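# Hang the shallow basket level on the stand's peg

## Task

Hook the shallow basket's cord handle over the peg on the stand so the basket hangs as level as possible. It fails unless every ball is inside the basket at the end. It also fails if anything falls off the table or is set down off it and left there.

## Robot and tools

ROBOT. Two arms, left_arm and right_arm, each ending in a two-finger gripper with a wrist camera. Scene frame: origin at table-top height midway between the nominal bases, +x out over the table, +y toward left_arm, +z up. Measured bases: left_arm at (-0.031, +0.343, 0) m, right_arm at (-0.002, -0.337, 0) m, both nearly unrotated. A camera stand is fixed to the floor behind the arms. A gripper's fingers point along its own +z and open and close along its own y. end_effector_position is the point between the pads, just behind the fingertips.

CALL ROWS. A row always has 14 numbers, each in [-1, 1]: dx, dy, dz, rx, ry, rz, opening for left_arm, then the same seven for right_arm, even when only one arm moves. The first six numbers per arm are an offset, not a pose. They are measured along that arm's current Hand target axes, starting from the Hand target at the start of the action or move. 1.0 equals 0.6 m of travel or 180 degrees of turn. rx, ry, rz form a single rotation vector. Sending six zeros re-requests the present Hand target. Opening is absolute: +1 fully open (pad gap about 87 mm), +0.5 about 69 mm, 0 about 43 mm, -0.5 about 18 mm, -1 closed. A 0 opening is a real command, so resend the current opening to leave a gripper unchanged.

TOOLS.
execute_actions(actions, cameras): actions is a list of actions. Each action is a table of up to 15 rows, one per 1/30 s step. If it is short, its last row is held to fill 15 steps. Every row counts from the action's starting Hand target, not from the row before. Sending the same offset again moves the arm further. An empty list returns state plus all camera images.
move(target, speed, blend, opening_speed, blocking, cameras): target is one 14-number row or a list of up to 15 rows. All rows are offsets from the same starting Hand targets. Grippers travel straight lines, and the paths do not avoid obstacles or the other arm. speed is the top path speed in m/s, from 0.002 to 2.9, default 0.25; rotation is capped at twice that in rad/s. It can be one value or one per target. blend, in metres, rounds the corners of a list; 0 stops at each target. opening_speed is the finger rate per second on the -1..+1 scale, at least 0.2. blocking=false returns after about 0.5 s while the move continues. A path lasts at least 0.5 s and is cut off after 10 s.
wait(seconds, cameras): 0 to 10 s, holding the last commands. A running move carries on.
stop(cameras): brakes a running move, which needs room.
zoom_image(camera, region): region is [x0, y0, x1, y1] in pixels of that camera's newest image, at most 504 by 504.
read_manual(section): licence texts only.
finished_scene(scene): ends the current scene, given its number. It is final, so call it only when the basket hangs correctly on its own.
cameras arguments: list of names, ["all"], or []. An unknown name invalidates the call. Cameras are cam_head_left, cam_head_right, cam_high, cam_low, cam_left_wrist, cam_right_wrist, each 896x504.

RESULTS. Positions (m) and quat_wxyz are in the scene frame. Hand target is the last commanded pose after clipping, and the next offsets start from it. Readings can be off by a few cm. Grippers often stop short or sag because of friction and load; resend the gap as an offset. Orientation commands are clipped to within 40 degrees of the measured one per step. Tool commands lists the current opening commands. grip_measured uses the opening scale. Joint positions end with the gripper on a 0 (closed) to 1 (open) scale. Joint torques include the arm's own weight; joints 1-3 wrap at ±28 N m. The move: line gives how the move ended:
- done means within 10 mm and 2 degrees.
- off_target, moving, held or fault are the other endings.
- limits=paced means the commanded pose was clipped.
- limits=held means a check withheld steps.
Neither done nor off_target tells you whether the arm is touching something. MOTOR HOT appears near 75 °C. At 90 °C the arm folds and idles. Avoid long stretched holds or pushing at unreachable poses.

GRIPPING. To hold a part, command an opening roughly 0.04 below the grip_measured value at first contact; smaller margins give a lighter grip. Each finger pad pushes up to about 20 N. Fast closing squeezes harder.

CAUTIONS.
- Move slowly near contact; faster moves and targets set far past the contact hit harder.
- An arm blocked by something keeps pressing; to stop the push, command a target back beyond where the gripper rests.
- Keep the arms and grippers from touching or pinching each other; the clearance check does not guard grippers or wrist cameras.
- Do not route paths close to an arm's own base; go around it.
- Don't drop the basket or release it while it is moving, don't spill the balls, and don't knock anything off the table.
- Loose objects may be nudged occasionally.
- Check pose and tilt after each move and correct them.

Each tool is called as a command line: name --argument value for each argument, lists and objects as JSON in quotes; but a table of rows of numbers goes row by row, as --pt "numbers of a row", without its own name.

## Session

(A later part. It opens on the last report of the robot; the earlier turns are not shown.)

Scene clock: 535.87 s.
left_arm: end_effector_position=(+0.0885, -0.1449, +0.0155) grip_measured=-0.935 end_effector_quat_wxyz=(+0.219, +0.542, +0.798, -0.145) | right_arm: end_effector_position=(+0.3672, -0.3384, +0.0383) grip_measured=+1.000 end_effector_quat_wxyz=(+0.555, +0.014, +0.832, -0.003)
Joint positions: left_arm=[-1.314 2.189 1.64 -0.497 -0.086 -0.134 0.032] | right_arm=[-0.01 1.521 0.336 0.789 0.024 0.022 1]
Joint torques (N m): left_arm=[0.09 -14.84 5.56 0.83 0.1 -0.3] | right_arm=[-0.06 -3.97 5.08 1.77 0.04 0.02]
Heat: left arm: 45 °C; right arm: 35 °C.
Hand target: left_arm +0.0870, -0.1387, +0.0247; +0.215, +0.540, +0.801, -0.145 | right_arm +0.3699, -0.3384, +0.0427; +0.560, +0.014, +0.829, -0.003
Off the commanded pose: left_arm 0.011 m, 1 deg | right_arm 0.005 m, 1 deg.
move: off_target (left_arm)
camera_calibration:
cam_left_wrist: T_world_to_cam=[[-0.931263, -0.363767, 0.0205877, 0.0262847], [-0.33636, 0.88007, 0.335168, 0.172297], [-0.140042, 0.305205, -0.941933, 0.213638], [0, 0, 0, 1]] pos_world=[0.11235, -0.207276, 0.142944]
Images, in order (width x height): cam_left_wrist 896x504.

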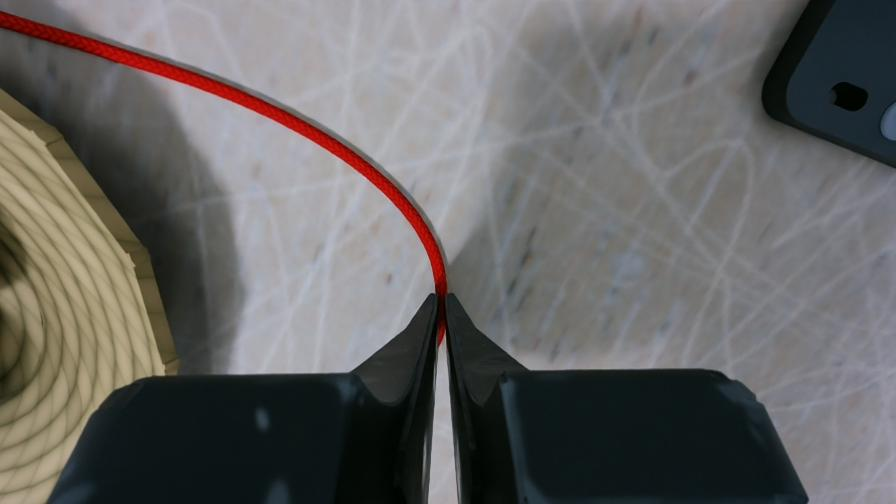

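move --pt "-0.0823 0.0533 -0.1128 0 0 0 -1.0 0 0 0 0 0 0 1" --pt "-0.1754 0.1925 -0.2515 -0.01695 -0.08327 -0.0221 -1.0 0 0 0 0 0 0 1" --pt "-0.2172 0.2625 -0.3140 -0.03855 -0.16626 -0.03854 -1.0 0 0 0 0 0 0 1" --blend '[0.03,0.03,0]' --speed 0.12 --cameras '["all"]'

Scene clock: 586.80 s.
left_arm: end_effector_position=(+0.2404, -0.1003, +0.2356) grip_measured=-1.000 end_effector_quat_wxyz=(+0.420, +0.425, +0.767, -0.233) | right_arm: end_effector_position=(+0.3672, -0.3384, +0.0383) grip_measured=+1.000 end_effector_quat_wxyz=(+0.555, +0.014, +0.832, -0.003)
Joint positions: left_arm=[-0.989 1.81 1.71 -0.469 -0.01 -0.008 0] | right_arm=[-0.01 1.521 0.336 0.789 0.024 0.022 1]
Joint torques (N m): left_arm=[0.27 -13.09 5.72 1.78 0.18 -0.2] | right_arm=[-0.09 -4.04 5.08 1.77 0.04 0.02]
Heat: left arm: 52 °C; right arm: 35 °C.
Hand target: left_arm +0.2401, -0.0969, +0.2528; +0.437, +0.422, +0.756, -0.244 | right_arm +0.3699, -0.3384, +0.0427; +0.560, +0.014, +0.829, -0.003
Off the commanded pose: left_arm 0.018 m, 3 deg | right_arm 0.005 m, 1 deg.
move: off_target (left_arm)
camera_calibration:
cam_left_wrist: T_world_to_cam=[[-0.857614, -0.513787, 0.0228294, 0.146128], [-0.512194, 0.849263, -0.128097, 0.25867], [0.0464264, -0.121551, -0.991499, 0.352683], [0, 0, 0, 1]] pos_world=[0.241436, -0.101731, 0.379484]

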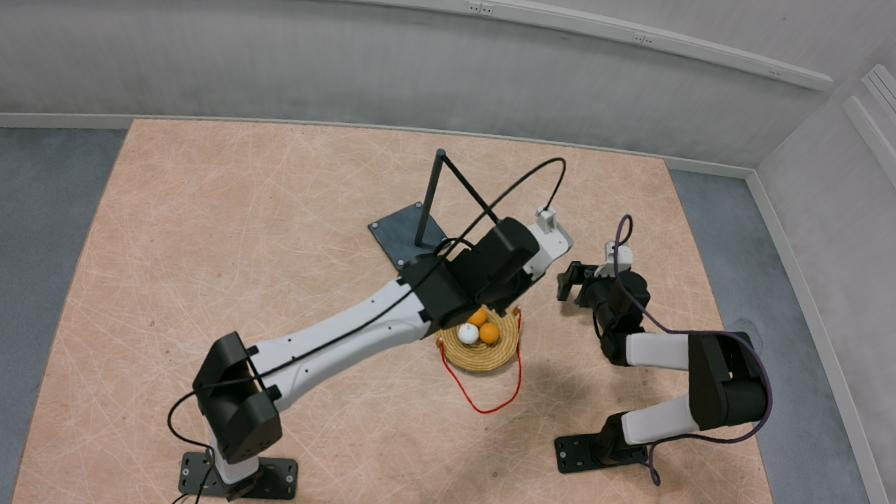

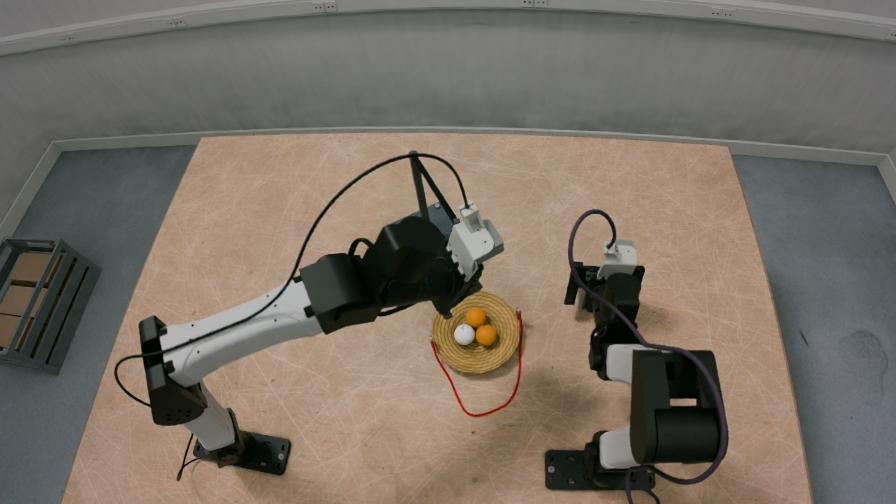

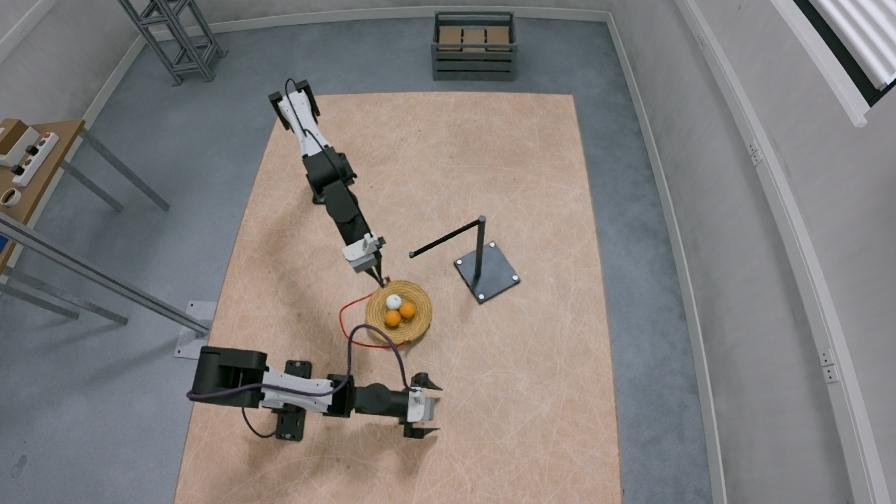

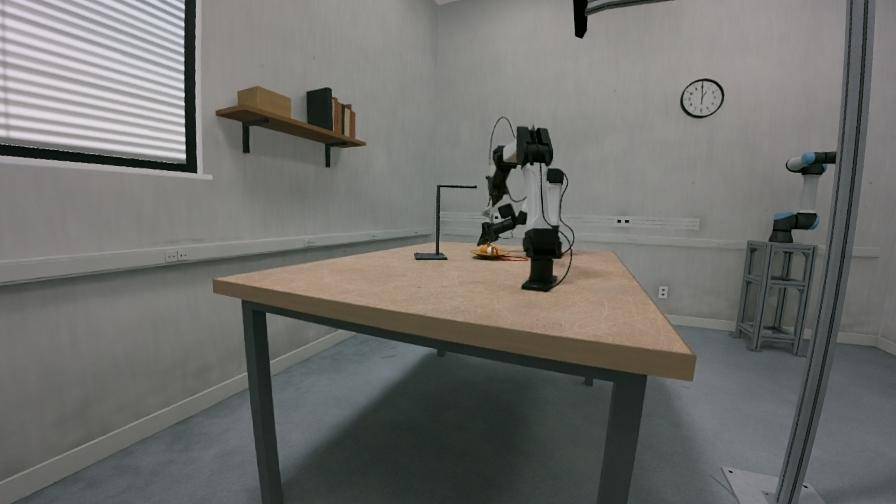

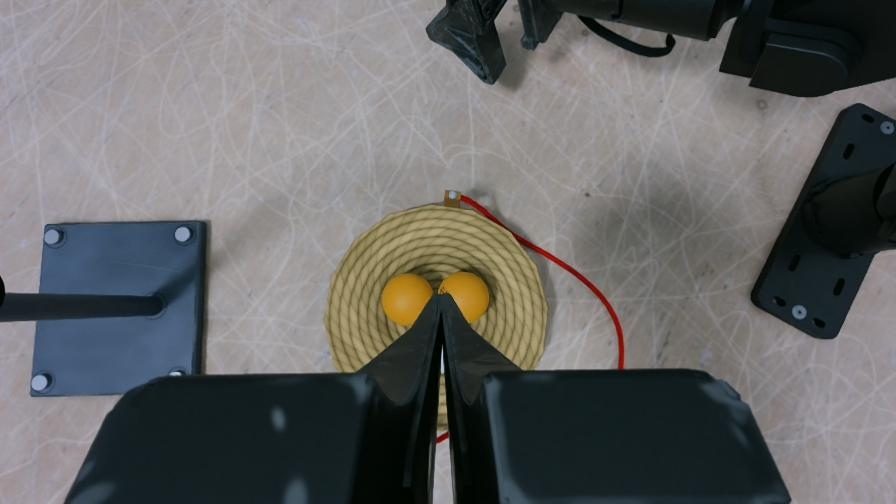

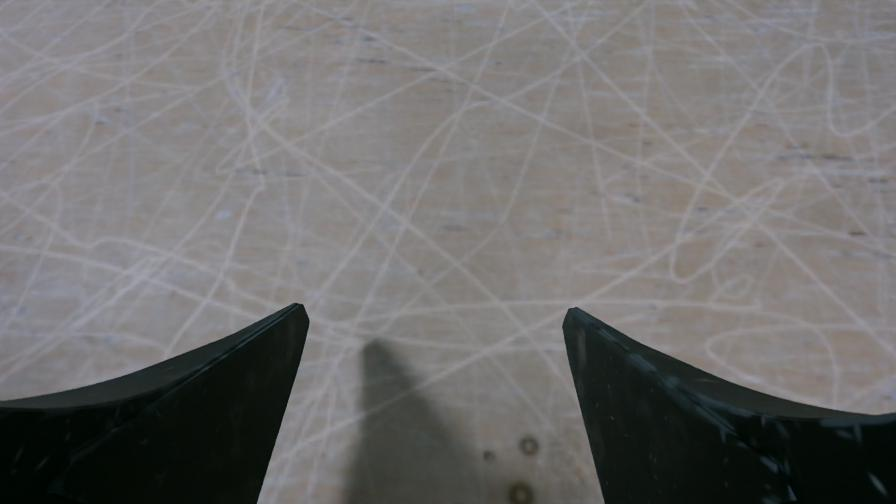

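move --target '[0.2384,-0.2571,0.0631,0.03849,0.27681,0.05497,0.0, 0,0,0,0,0,0,1]' --speed 0.25 --cameras '["cam_left_wrist","cam_head_left","cam_head_right"]'

Scene clock: 714.57 s.
left_arm: end_effector_position=(+0.0892, -0.1413, +0.1059) grip_measured=+0.000 end_effector_quat_wxyz=(+0.108, +0.572, +0.810, -0.076) | right_arm: end_effector_position=(+0.3672, -0.3384, +0.0383) grip_measured=+1.000 end_effector_quat_wxyz=(+0.555, +0.014, +0.832, -0.003)
Joint positions: left_arm=[-1.293 2.616 2.834 -1.526 -0.026 -0.096 0.5] | right_arm=[-0.01 1.521 0.336 0.789 0.024 0.022 1]
Joint torques (N m): left_arm=[-0.14 -13.2 8.05 0.63 0.14 -0.36] | right_arm=[-0.08 -3.97 5.03 1.77 0.04 0.01]
Heat: left arm: 47 °C; right arm: 35 °C.
Hand target: left_arm +0.0883, -0.1451, +0.1101; +0.071, +0.572, +0.816, -0.051 | right_arm +0.3699, -0.3384, +0.0427; +0.560, +0.014, +0.829, -0.003
Off the commanded pose: left_arm 0.006 m, 5 deg | right_arm 0.005 m, 1 deg.
elbow stopped short (left arm): the move would have taken joint 3 (elbow) straighter than the controller allows.
move: off_target (left_arm)
camera_calibration:
cam_left_wrist: T_world_to_cam=[[-0.941748, -0.33515, 0.0280334, 0.0306144], [-0.259898, 0.778126, 0.571816, 0.0927823], [-0.213457, 0.53122, -0.819903, 0.323397], [0, 0, 0, 1]] pos_world=[0.121976, -0.233731, 0.211242]
Images, in order (width x height): cam_head_left 896x504, cam_head_right 896x504, cam_left_wrist 896x504.

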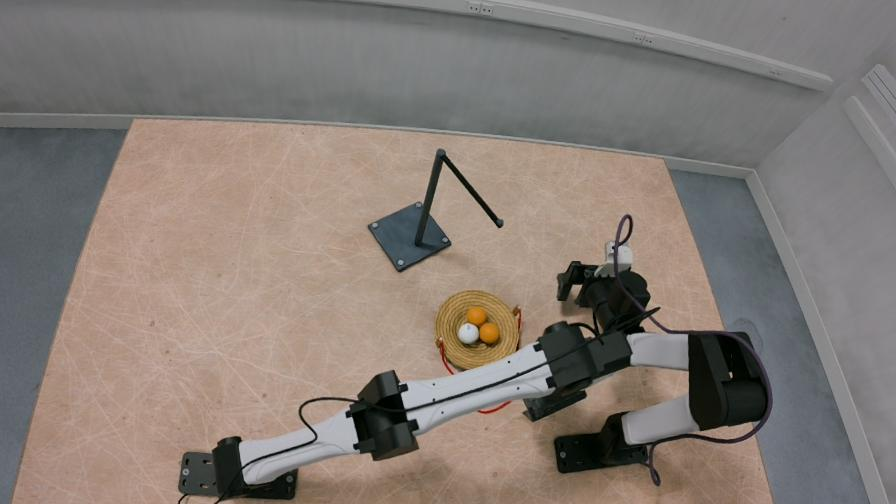

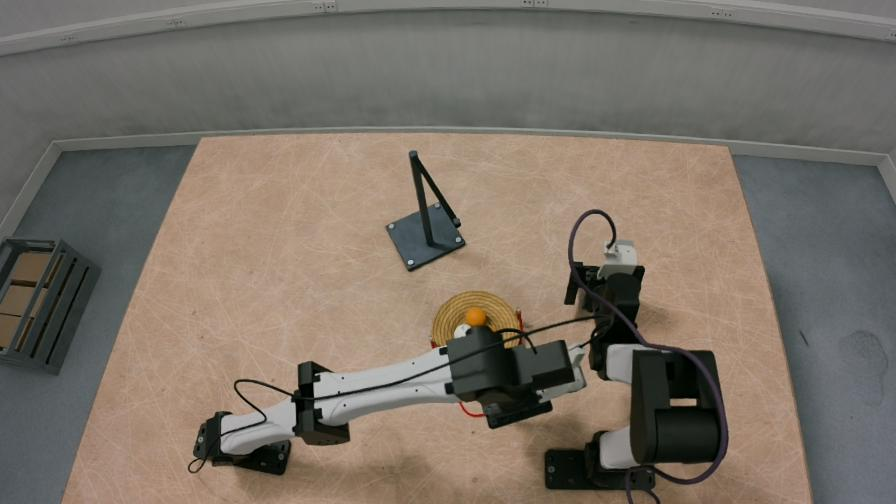

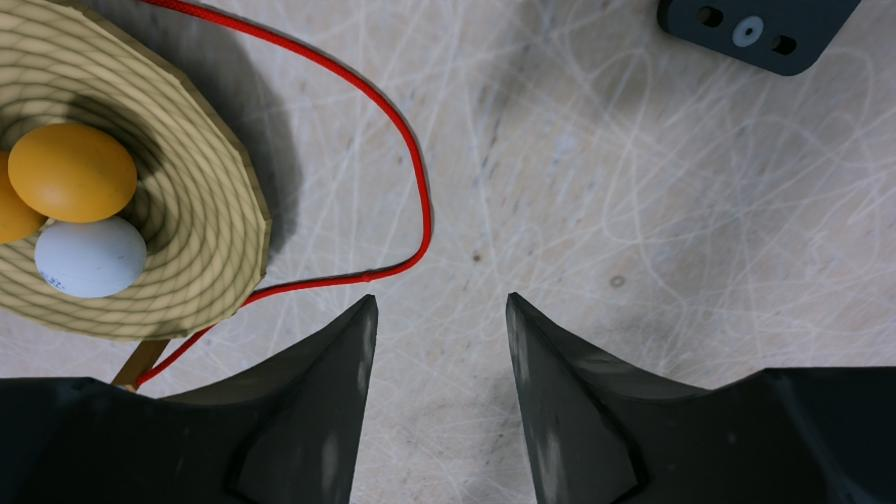

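move --target '[0.02368,0.01048,0.11447,-0.00742,-0.01109,-0.03818,0.0, 0,0,0,0,0,0,1]' --speed 0.15 --cameras '["cam_left_wrist"]'

Scene clock: 751.67 s.
left_arm: end_effector_position=(+0.0882, -0.1356, +0.0164) grip_measured=+0.000 end_effector_quat_wxyz=(+0.064, +0.528, +0.846, -0.037) | right_arm: end_effector_position=(+0.3672, -0.3384, +0.0383) grip_measured=+1.000 end_effector_quat_wxyz=(+0.555, +0.014, +0.832, -0.003)
Joint positions: left_arm=[-1.287 2.603 2.444 -1.268 -0.036 -0.205 0.5] | right_arm=[-0.01 1.521 0.336 0.789 0.024 0.022 1]
Joint torques (N m): left_arm=[0.24 -19.33 4.83 0.69 -0.08 -0.37] | right_arm=[-0.1 -3.97 5.04 1.78 0.04 0]
Heat: left arm: 52 °C; right arm: 35 °C.
Hand target: left_arm +0.0934, -0.1410, +0.0400; +0.089, +0.520, +0.848, -0.055 | right_arm +0.3699, -0.3384, +0.0427; +0.560, +0.014, +0.829, -0.003
Off the commanded pose: left_arm 0.025 m, 4 deg | right_arm 0.005 m, 1 deg.
move: off_target (left_arm)
camera_calibration:
cam_left_wrist: T_world_to_cam=[[-0.895883, -0.443704, 0.0228159, 0.0153065], [-0.318593, 0.677368, 0.663078, 0.129223], [-0.309665, 0.586771, -0.748203, 0.261588], [0, 0, 0, 1]] pos_world=[0.135887, -0.234232, 0.109687]
Images, in order (width x height): cam_left_wrist 896x504.

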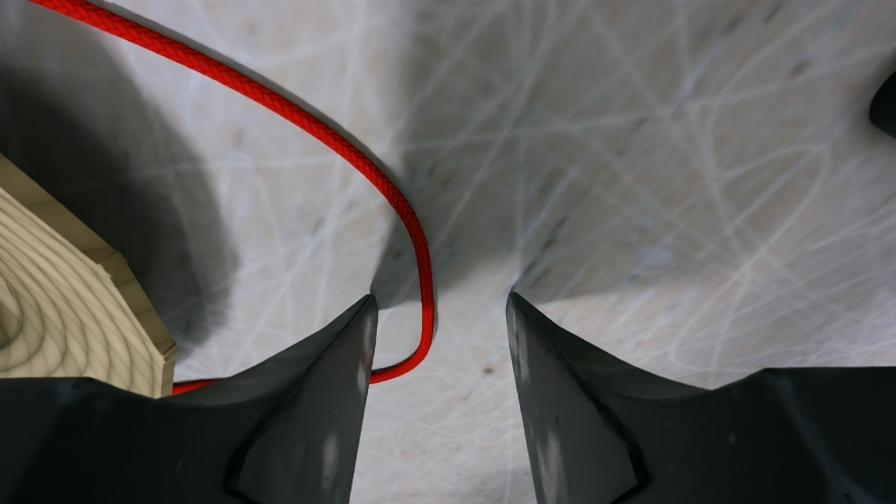

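move --target '[-0.01738,0.00453,-0.01675,0,0,0,0.0, 0,0,0,0,0,0,1]' --speed 0.08 --cameras '["cam_left_wrist"]'

Scene clock: 778.10 s.
left_arm: end_effector_position=(+0.0943, -0.1433, +0.0481) grip_measured=+0.000 end_effector_quat_wxyz=(+0.080, +0.523, +0.847, -0.052) | right_arm: end_effector_position=(+0.3672, -0.3384, +0.0383) grip_measured=+1.000 end_effector_quat_wxyz=(+0.555, +0.014, +0.832, -0.003)
Joint positions: left_arm=[-1.279 2.633 2.629 -1.378 -0.036 -0.205 0.5] | right_arm=[-0.01 1.521 0.336 0.789 0.024 0.022 1]
Joint torques (N m): left_arm=[0.35 -13.33 8.88 0.55 -0.03 -0.24] | right_arm=[-0.09 -4.07 5.03 1.78 0.02 0.03]
Heat: left arm: 65 °C; right arm: 35 °C.
Hand target: left_arm +0.0997, -0.1470, +0.0520; +0.089, +0.520, +0.848, -0.055 | right_arm +0.3699, -0.3384, +0.0427; +0.560, +0.014, +0.829, -0.003
Off the commanded pose: left_arm 0.008 m, 1 deg | right_arm 0.005 m, 1 deg.
move: done
camera_calibration:
cam_left_wrist: T_world_to_cam=[[-0.892638, -0.449629, 0.0321295, 0.0151065], [-0.33118, 0.702498, 0.629934, 0.121761], [-0.305807, 0.551662, -0.775984, 0.287647], [0, 0, 0, 1]] pos_world=[0.141774, -0.237428, 0.146023]
Images, in order (width x height): cam_left_wrist 896x504.

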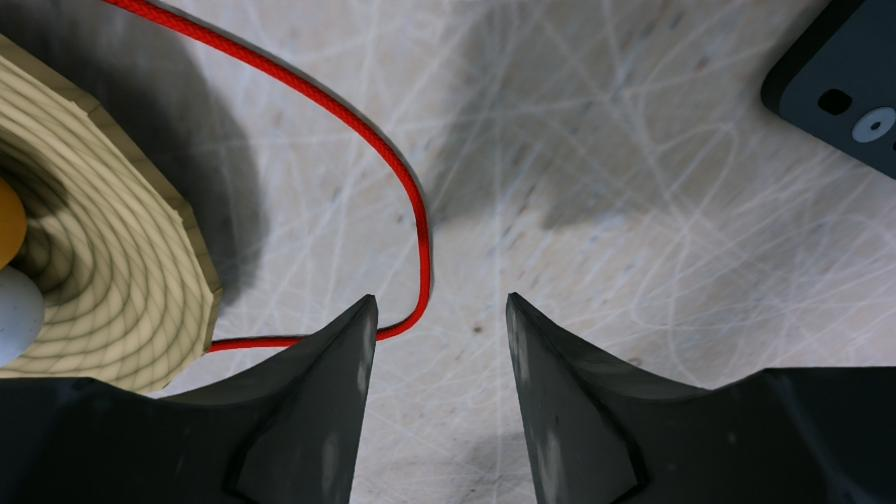

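move --target '[0.01622,0.00303,0.04767,0,0,0,0.0, 0,0,0,0,0,0,1]' --speed 0.05 --cameras '["cam_left_wrist"]'

Scene clock: 800.53 s.
left_arm: end_effector_position=(+0.0934, -0.1376, +0.0153) grip_measured=+0.000 end_effector_quat_wxyz=(+0.072, +0.524, +0.848, -0.042) | right_arm: end_effector_position=(+0.3672, -0.3384, +0.0383) grip_measured=+1.000 end_effector_quat_wxyz=(+0.555, +0.014, +0.832, -0.003)
Joint positions: left_arm=[-1.279 2.591 2.417 -1.234 -0.039 -0.205 0.5] | right_arm=[-0.01 1.521 0.336 0.789 0.024 0.022 1]
Joint torques (N m): left_arm=[0.44 -16.68 3.86 0.93 0.01 -0.23] | right_arm=[-0.06 -4.05 5.03 1.78 0.03 0.01]
Heat: left arm: 59 °C; right arm: 35 °C.
Hand target: left_arm +0.0997, -0.1431, +0.0220; +0.089, +0.520, +0.848, -0.055 | right_arm +0.3699, -0.3384, +0.0427; +0.560, +0.014, +0.829, -0.003
Off the commanded pose: left_arm 0.011 m, 2 deg | right_arm 0.005 m, 1 deg.
move: off_target (left_arm)
camera_calibration:
cam_left_wrist: T_world_to_cam=[[-0.892261, -0.450888, 0.0238754, 0.0178002], [-0.329295, 0.685998, 0.648823, 0.135399], [-0.308925, 0.571058, -0.760564, 0.261566], [0, 0, 0, 1]] pos_world=[0.141273, -0.234226, 0.110663]
Images, in order (width x height): cam_left_wrist 896x504.

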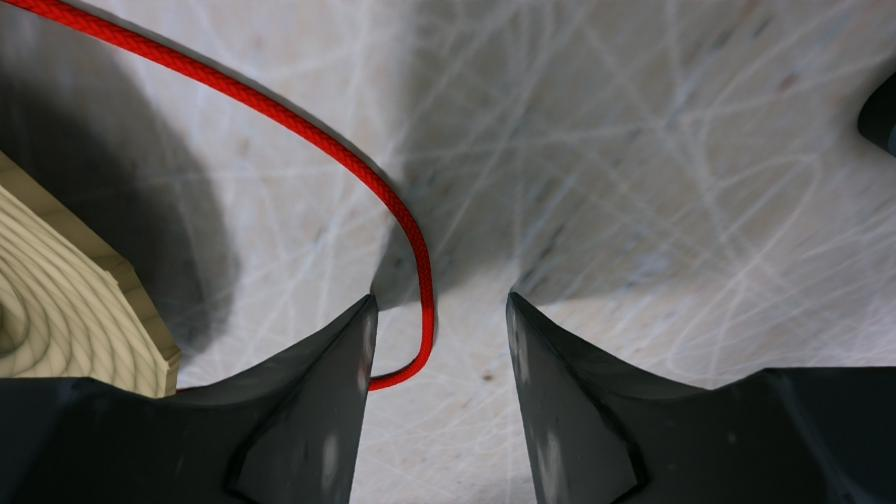

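move --target '[0.0025,0,0.0115,0,0,0,0.0, 0,0,0,0,0,0,1]' --speed 0.04 --cameras '[]'

Scene clock: 804.50 s.
left_arm: end_effector_position=(+0.0934, -0.1375, +0.0151) grip_measured=+0.000 end_effector_quat_wxyz=(+0.075, +0.524, +0.847, -0.044) | right_arm: end_effector_position=(+0.3672, -0.3384, +0.0383) grip_measured=+1.000 end_effector_quat_wxyz=(+0.555, +0.014, +0.832, -0.003)
Joint positions: left_arm=[-1.279 2.575 2.387 -1.212 -0.039 -0.205 0.5] | right_arm=[-0.01 1.521 0.336 0.789 0.024 0.022 1]
Joint torques (N m): left_arm=[0.54 -15.53 3.79 1.03 0.02 -0.23] | right_arm=[-0.01 -4 5.04 1.77 0.04 0.02]
Heat: left arm: 59 °C; right arm: 35 °C.
Hand target: left_arm +0.0997, -0.1430, +0.0150; +0.089, +0.520, +0.848, -0.055 | right_arm +0.3699, -0.3384, +0.0427; +0.560, +0.014, +0.829, -0.003
Off the commanded pose: left_arm 0.008 m, 2 deg | right_arm 0.005 m, 1 deg.
move: done
No camera images: "cameras" was empty.

move --target '[0,0,0.005,0,0,0,-1.0, 0,0,0,0,0,0,1]' --opening_speed 1.0 --cameras '["cam_left_wrist"]'

zoom_image --camera "cam_left_wrist" --region '[340, 200, 540, 400]'

Scene clock: 809.73 s.
left_arm: end_effector_position=(+0.0976, -0.1412, +0.0152) grip_measured=-0.923 end_effector_quat_wxyz=(+0.083, +0.521, +0.848, -0.049) | right_arm: end_effector_position=(+0.3672, -0.3384, +0.0383) grip_measured=+1.000 end_effector_quat_wxyz=(+0.555, +0.014, +0.832, -0.003)
Joint positions: left_arm=[-1.274 2.575 2.387 -1.194 -0.044 -0.205 0.039] | right_arm=[-0.01 1.521 0.336 0.789 0.024 0.022 1]
Joint torques (N m): left_arm=[0.14 -15.13 3.29 0.97 0.06 -0.23] | right_arm=[-0.06 -3.99 5.01 1.79 0.04 0.02]
Heat: left arm: 60 °C; right arm: 35 °C.
Hand target: left_arm +0.0998, -0.1436, +0.0121; +0.089, +0.520, +0.848, -0.055 | right_arm +0.3699, -0.3384, +0.0427; +0.560, +0.014, +0.829, -0.003
Off the commanded pose: left_arm 0.005 m, 1 deg | right_arm 0.005 m, 1 deg.
move: done
camera_calibration:
cam_left_wrist: T_world_to_cam=[[-0.890048, -0.455209, 0.0244648, 0.0190442], [-0.340313, 0.699189, 0.628747, 0.142641], [-0.303317, 0.551289, -0.777225, 0.261677], [0, 0, 0, 1]] pos_world=[0.144864, -0.235324, 0.113231]
Images, in order (width x height): cam_left_wrist 896x504.

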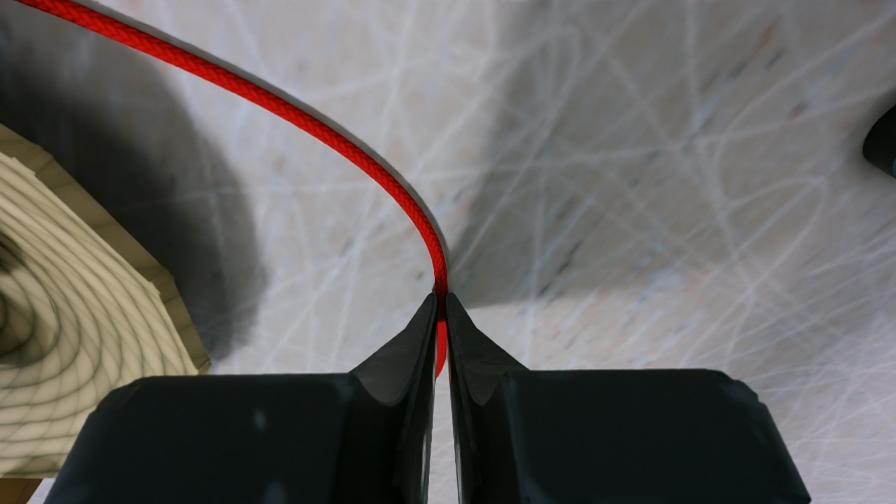

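Scaled by 2.520 from the camera's 896x504 image, which has a finer 1280x720 frame.

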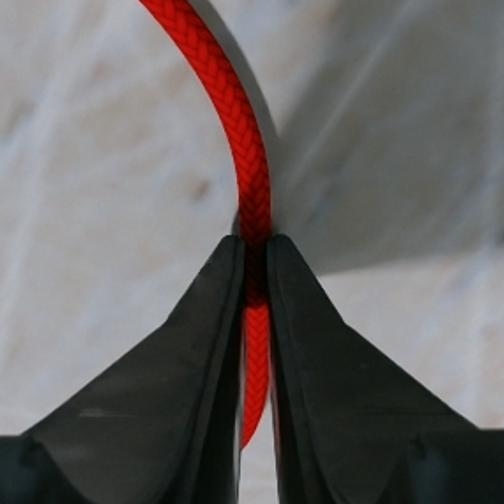

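move --target '[-0.01386,0,-0.06521,0,0,0,-1.0, 0,0,0,0,0,0,1]' --speed 0.06 --cameras '["cam_left_wrist"]'

Scene clock: 816.10 s.
left_arm: end_effector_position=(+0.0971, -0.1396, +0.0493) grip_measured=-0.923 end_effector_quat_wxyz=(+0.085, +0.521, +0.848, -0.050) | right_arm: end_effector_position=(+0.3672, -0.3384, +0.0383) grip_measured=+1.000 end_effector_quat_wxyz=(+0.555, +0.014, +0.832, -0.003)
Joint positions: left_arm=[-1.274 2.59 2.55 -1.339 -0.044 -0.205 0.039] | right_arm=[-0.01 1.521 0.336 0.789 0.024 0.022 1]
Joint torques (N m): left_arm=[0.12 -12.96 8.65 0.55 0.06 -0.22] | right_arm=[-0.02 -4 5.04 1.77 0.03 0.02]
Heat: left arm: 61 °C; right arm: 35 °C.
Hand target: left_arm +0.0998, -0.1436, +0.0520; +0.089, +0.520, +0.848, -0.055 | right_arm +0.3699, -0.3384, +0.0427; +0.560, +0.014, +0.829, -0.003
Off the commanded pose: left_arm 0.006 m, 1 deg | right_arm 0.005 m, 1 deg.
move: done
camera_calibration:
cam_left_wrist: T_world_to_cam=[[-0.890128, -0.455005, 0.0253473, 0.0185922], [-0.34089, 0.701735, 0.625589, 0.120467], [-0.302433, 0.548214, -0.779741, 0.286837], [0, 0, 0, 1]] pos_world=[0.144364, -0.233324, 0.147825]
Images, in order (width x height): cam_left_wrist 896x504.

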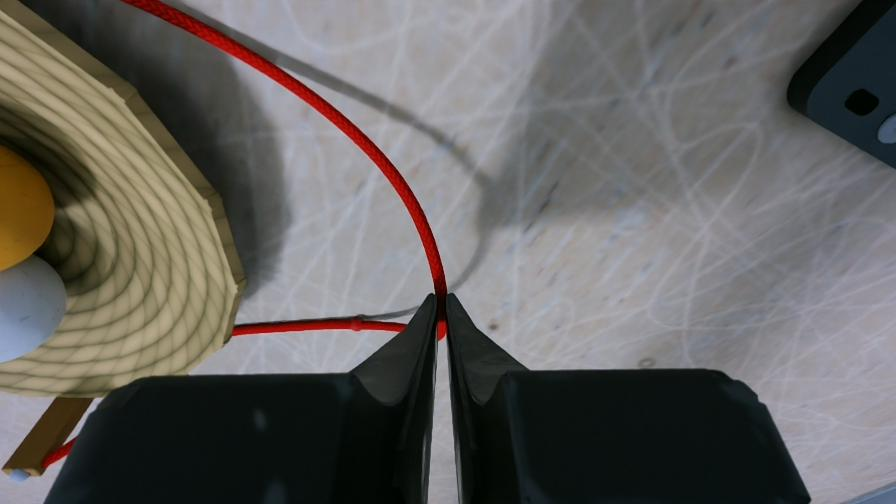

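move --pt "-0.04397 0.06998 -0.15765 0.004 -0.09999 0.01042 -1.0 0 0 0 0 0 0 1" --pt "-0.09098 0.18907 -0.26692 -0.00874 -0.21106 -0.01455 -1.0 0 0 0 0 0 0 1" --pt "-0.10747 0.24347 -0.32817 -0.0158 -0.2665 -0.02176 -1.0 0 0 0 0 0 0 1" --blend '[0.03,0.03,0]' --speed 0.12 --cameras '["all"]'

Scene clock: 837.83 s.
left_arm: end_effector_position=(+0.2410, -0.1000, +0.2411) grip_measured=-0.923 end_effector_quat_wxyz=(+0.419, +0.424, +0.768, -0.234) | right_arm: end_effector_position=(+0.3672, -0.3384, +0.0383) grip_measured=+1.000 end_effector_quat_wxyz=(+0.555, +0.014, +0.832, -0.003)
Joint positions: left_arm=[-0.987 1.814 1.736 -0.492 -0.01 -0.01 0.039] | right_arm=[-0.01 1.521 0.336 0.789 0.024 0.022 1]
Joint torques (N m): left_arm=[0.14 -13.08 5.78 1.8 0.18 -0.19] | right_arm=[-0.09 -3.97 5.03 1.77 0.03 0.01]
Heat: left arm: 57 °C; right arm: 35 °C.
Hand target: left_arm +0.2403, -0.0969, +0.2579; +0.437, +0.422, +0.756, -0.244 | right_arm +0.3699, -0.3384, +0.0427; +0.560, +0.014, +0.829, -0.003
Off the commanded pose: left_arm 0.017 m, 3 deg | right_arm 0.005 m, 1 deg.
move: off_target (left_arm)
camera_calibration:
cam_left_wrist: T_world_to_cam=[[-0.856312, -0.515851, 0.0250317, 0.145603], [-0.514506, 0.847863, -0.128107, 0.259914], [0.0448606, -0.122579, -0.991444, 0.358395], [0, 0, 0, 1]] pos_world=[0.242331, -0.101331, 0.384981]

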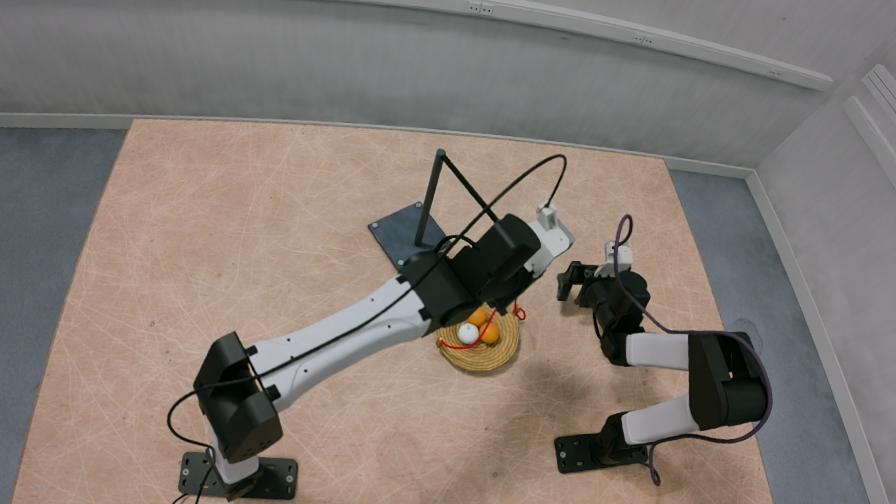

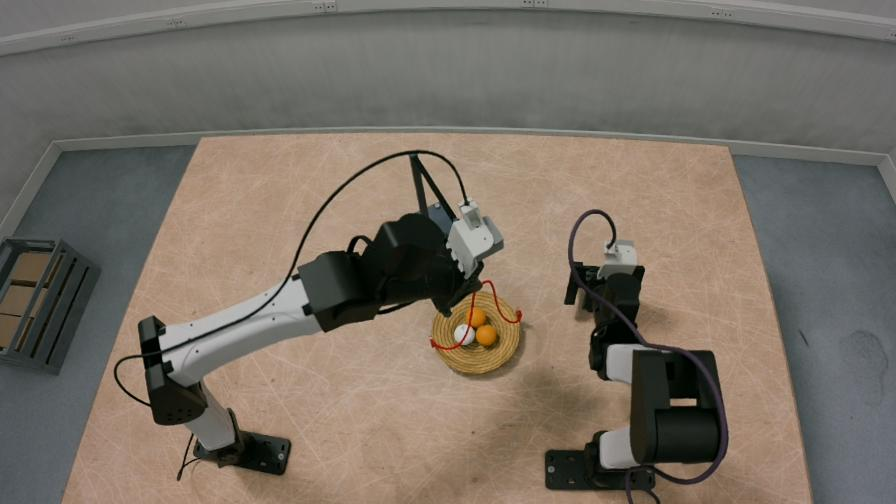

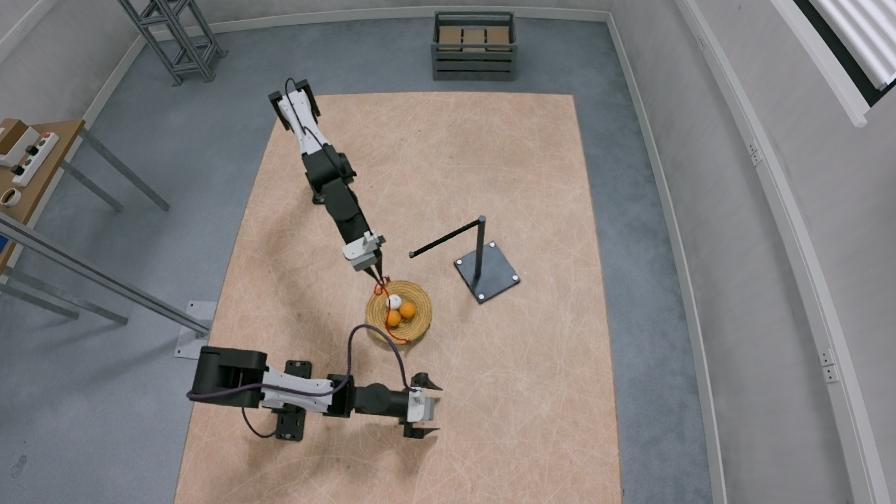

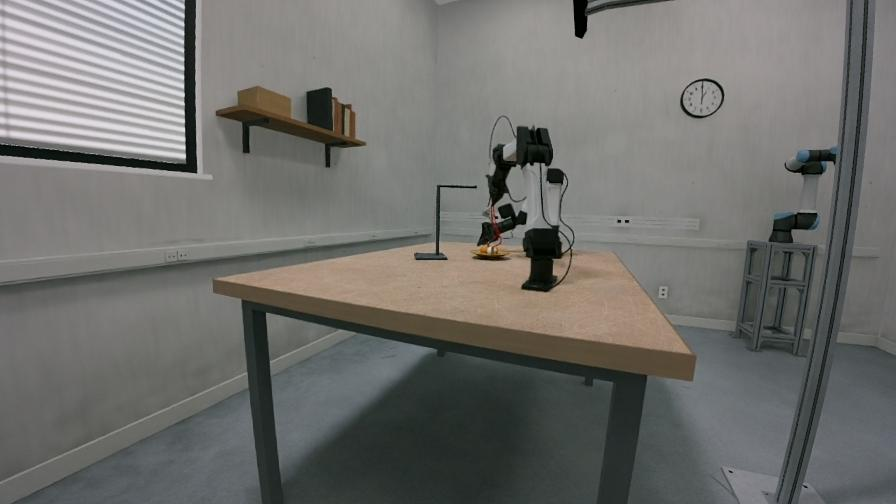

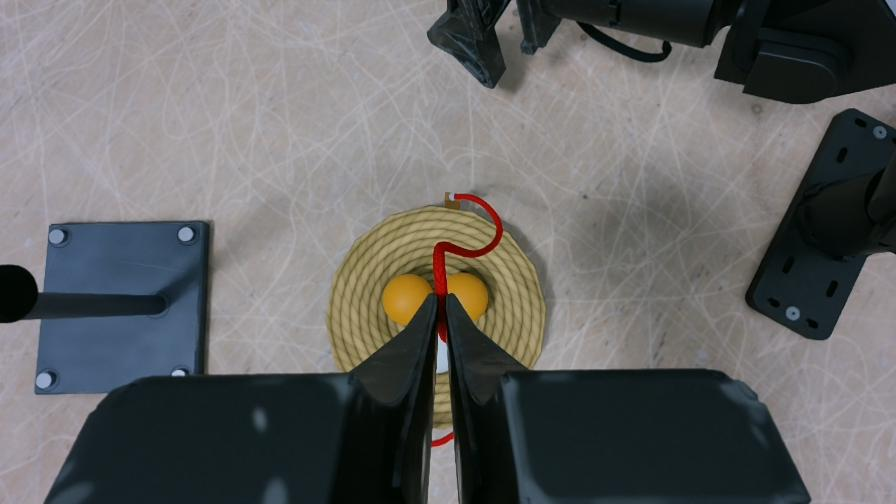

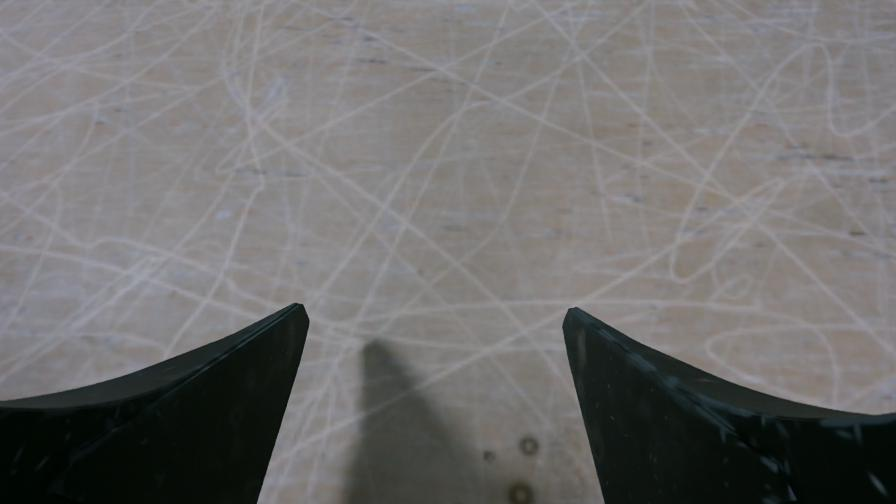

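zoom_image --camera "cam_head_right" --region '[400, 190, 560, 390]'

zoom_image --camera "cam_low" --region '[400, 110, 580, 280]'

zoom_image --camera "cam_left_wrist" --region '[300, 150, 580, 460]'

Scaled by 2.520 from the camera's 896x504 image, which has a finer 1280x720 frame.

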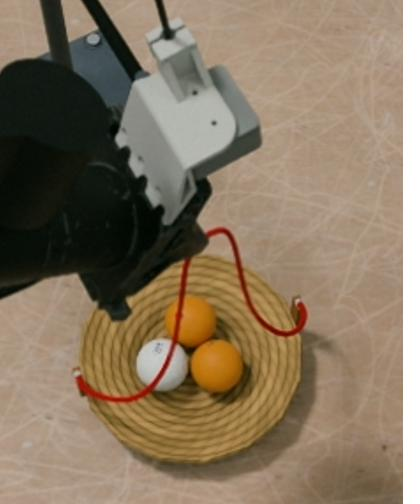

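Scaled by 2.800 from the camera's 896x504 image, which has a finer 1280x720 frame.

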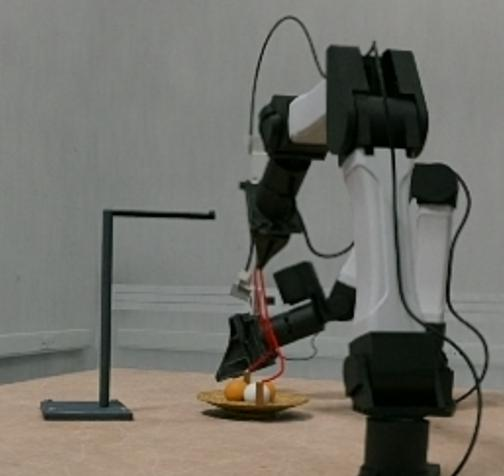

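Scaled by 1.626 from the camera's 896x504 image, which has a finer 1280x720 frame.

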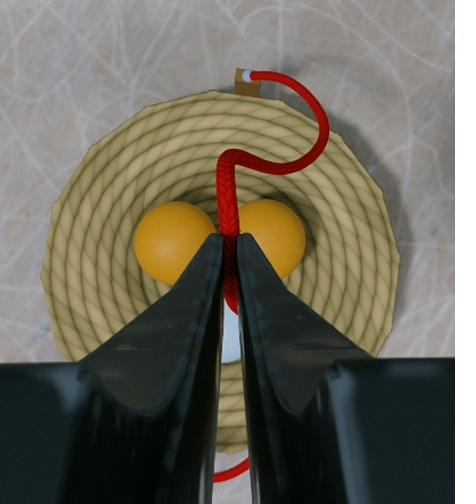

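move --target '[-0.0866,0,-0.05,0,0,0,-1.0, 0,0,0,0,0,0,1]' --speed 0.06 --cameras '["all"]'

zoom_image --camera "cam_head_right" --region '[400, 190, 560, 390]'

zoom_image --camera "cam_low" --region '[400, 110, 580, 280]'

Scene clock: 863.20 s.
left_arm: end_effector_position=(+0.2351, -0.0907, +0.2973) grip_measured=-0.923 end_effector_quat_wxyz=(+0.414, +0.426, +0.771, -0.231) | right_arm: end_effector_position=(+0.3672, -0.3384, +0.0383) grip_measured=+1.000 end_effector_quat_wxyz=(+0.555, +0.014, +0.832, -0.003)
Joint positions: left_arm=[-0.987 1.853 2.031 -0.763 -0.009 -0.01 0.039] | right_arm=[-0.01 1.521 0.336 0.789 0.024 0.022 1]
Joint torques (N m): left_arm=[0.2 -9.31 9.84 1.77 0.16 -0.15] | right_arm=[-0.05 -4.01 5.01 1.78 0.03 0.01]
Heat: left arm: 56 °C; right arm: 35 °C.
Hand target: left_arm +0.2404, -0.0968, +0.3179; +0.437, +0.422, +0.756, -0.244 | right_arm +0.3699, -0.3384, +0.0427; +0.560, +0.014, +0.829, -0.003
Off the commanded pose: left_arm 0.022 m, 4 deg | right_arm 0.005 m, 1 deg.
move: off_target (left_arm)
camera_calibration:
cam_left_wrist: T_world_to_cam=[[-0.856543, -0.515464, 0.0251202, 0.144147], [-0.514744, 0.849824, -0.113306, 0.25194], [0.0370575, -0.109982, -0.993243, 0.418999], [0, 0, 0, 1]] pos_world=[0.237625, -0.0937196, 0.441093]

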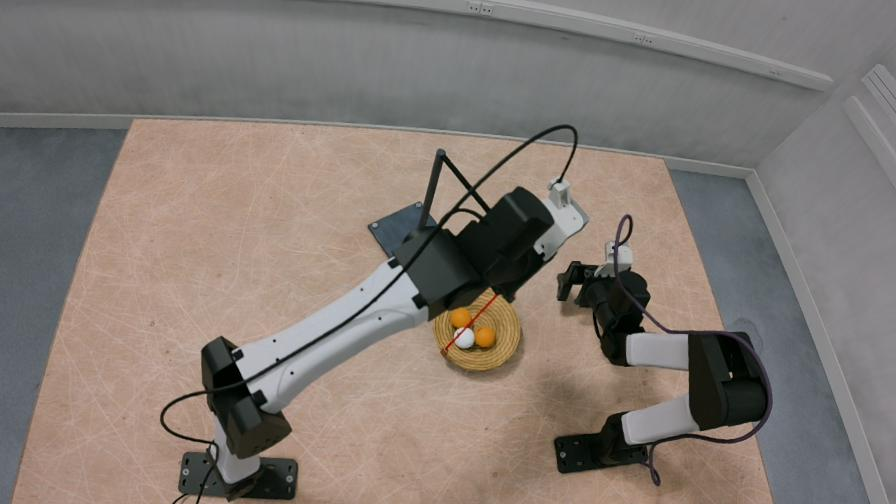

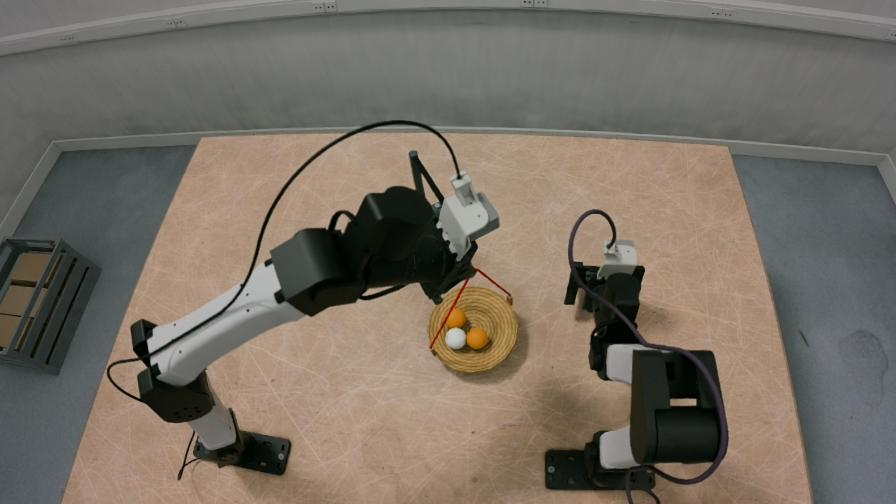

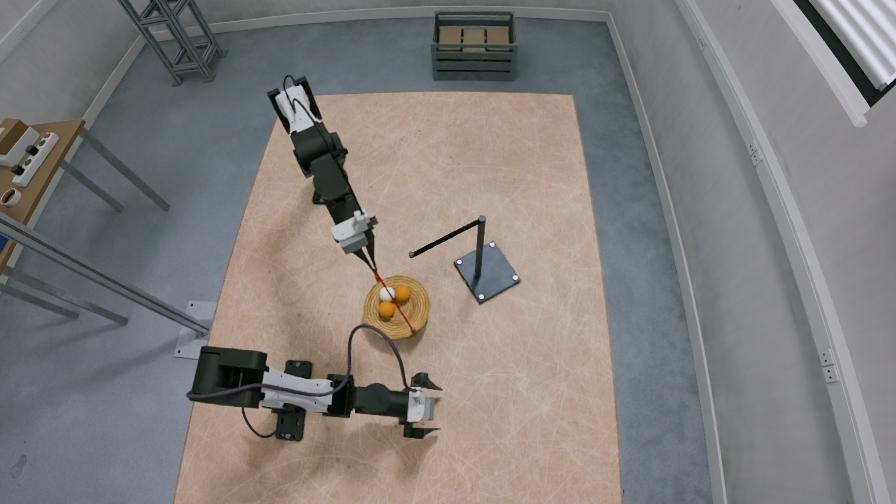

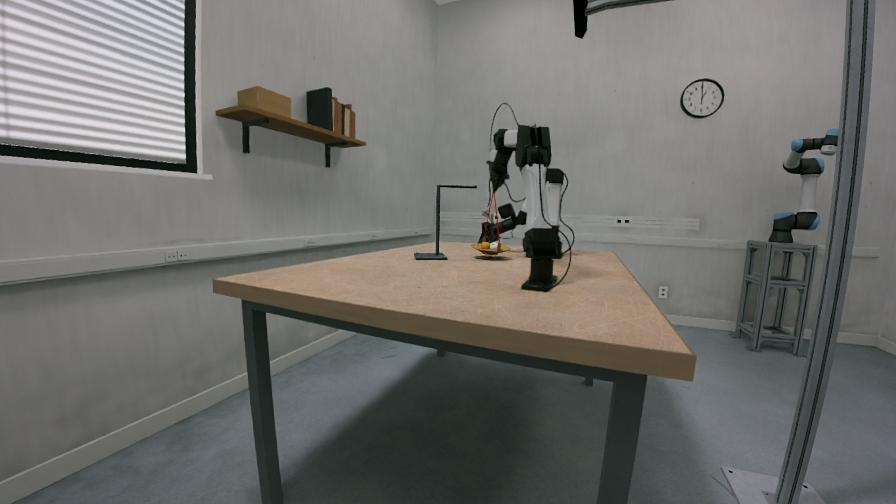

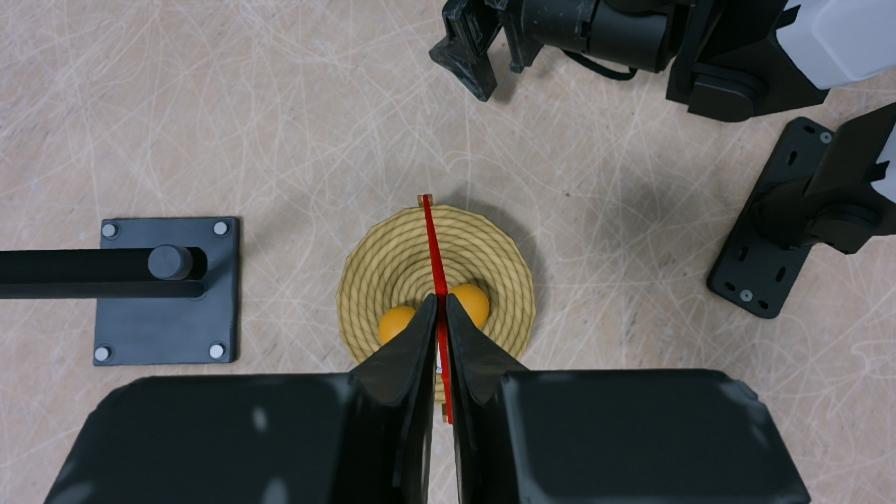

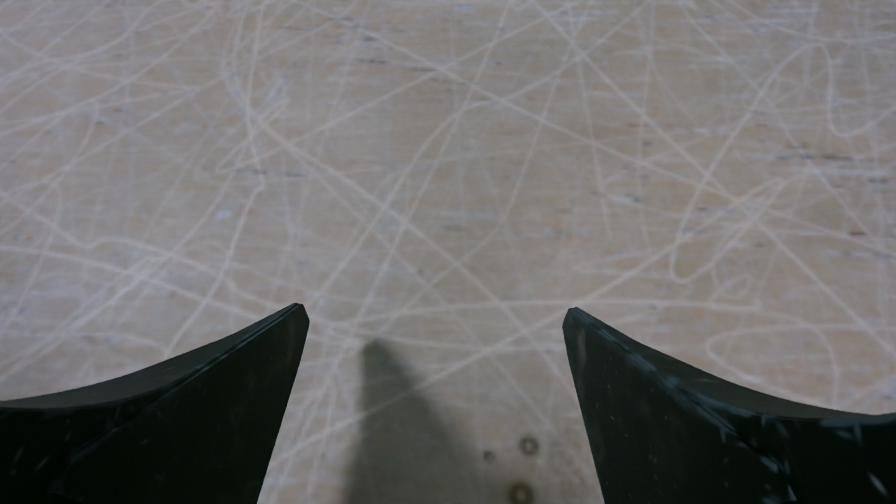

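Scaled by 2.520 from the camera's 896x504 image, which has a finer 1280x720 frame.

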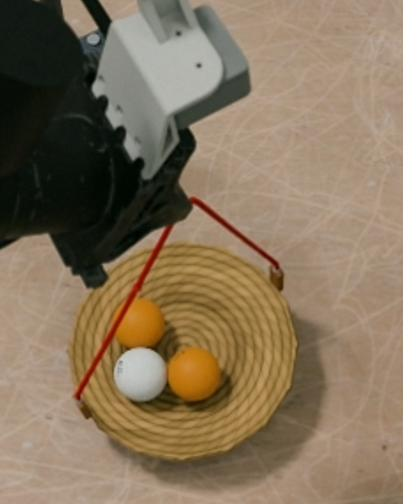

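Scaled by 2.800 from the camera's 896x504 image, which has a finer 1280x720 frame.

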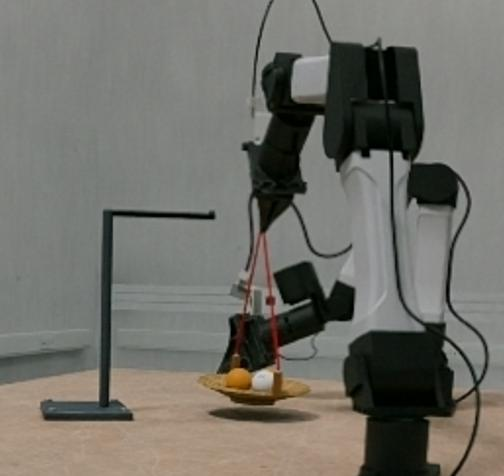

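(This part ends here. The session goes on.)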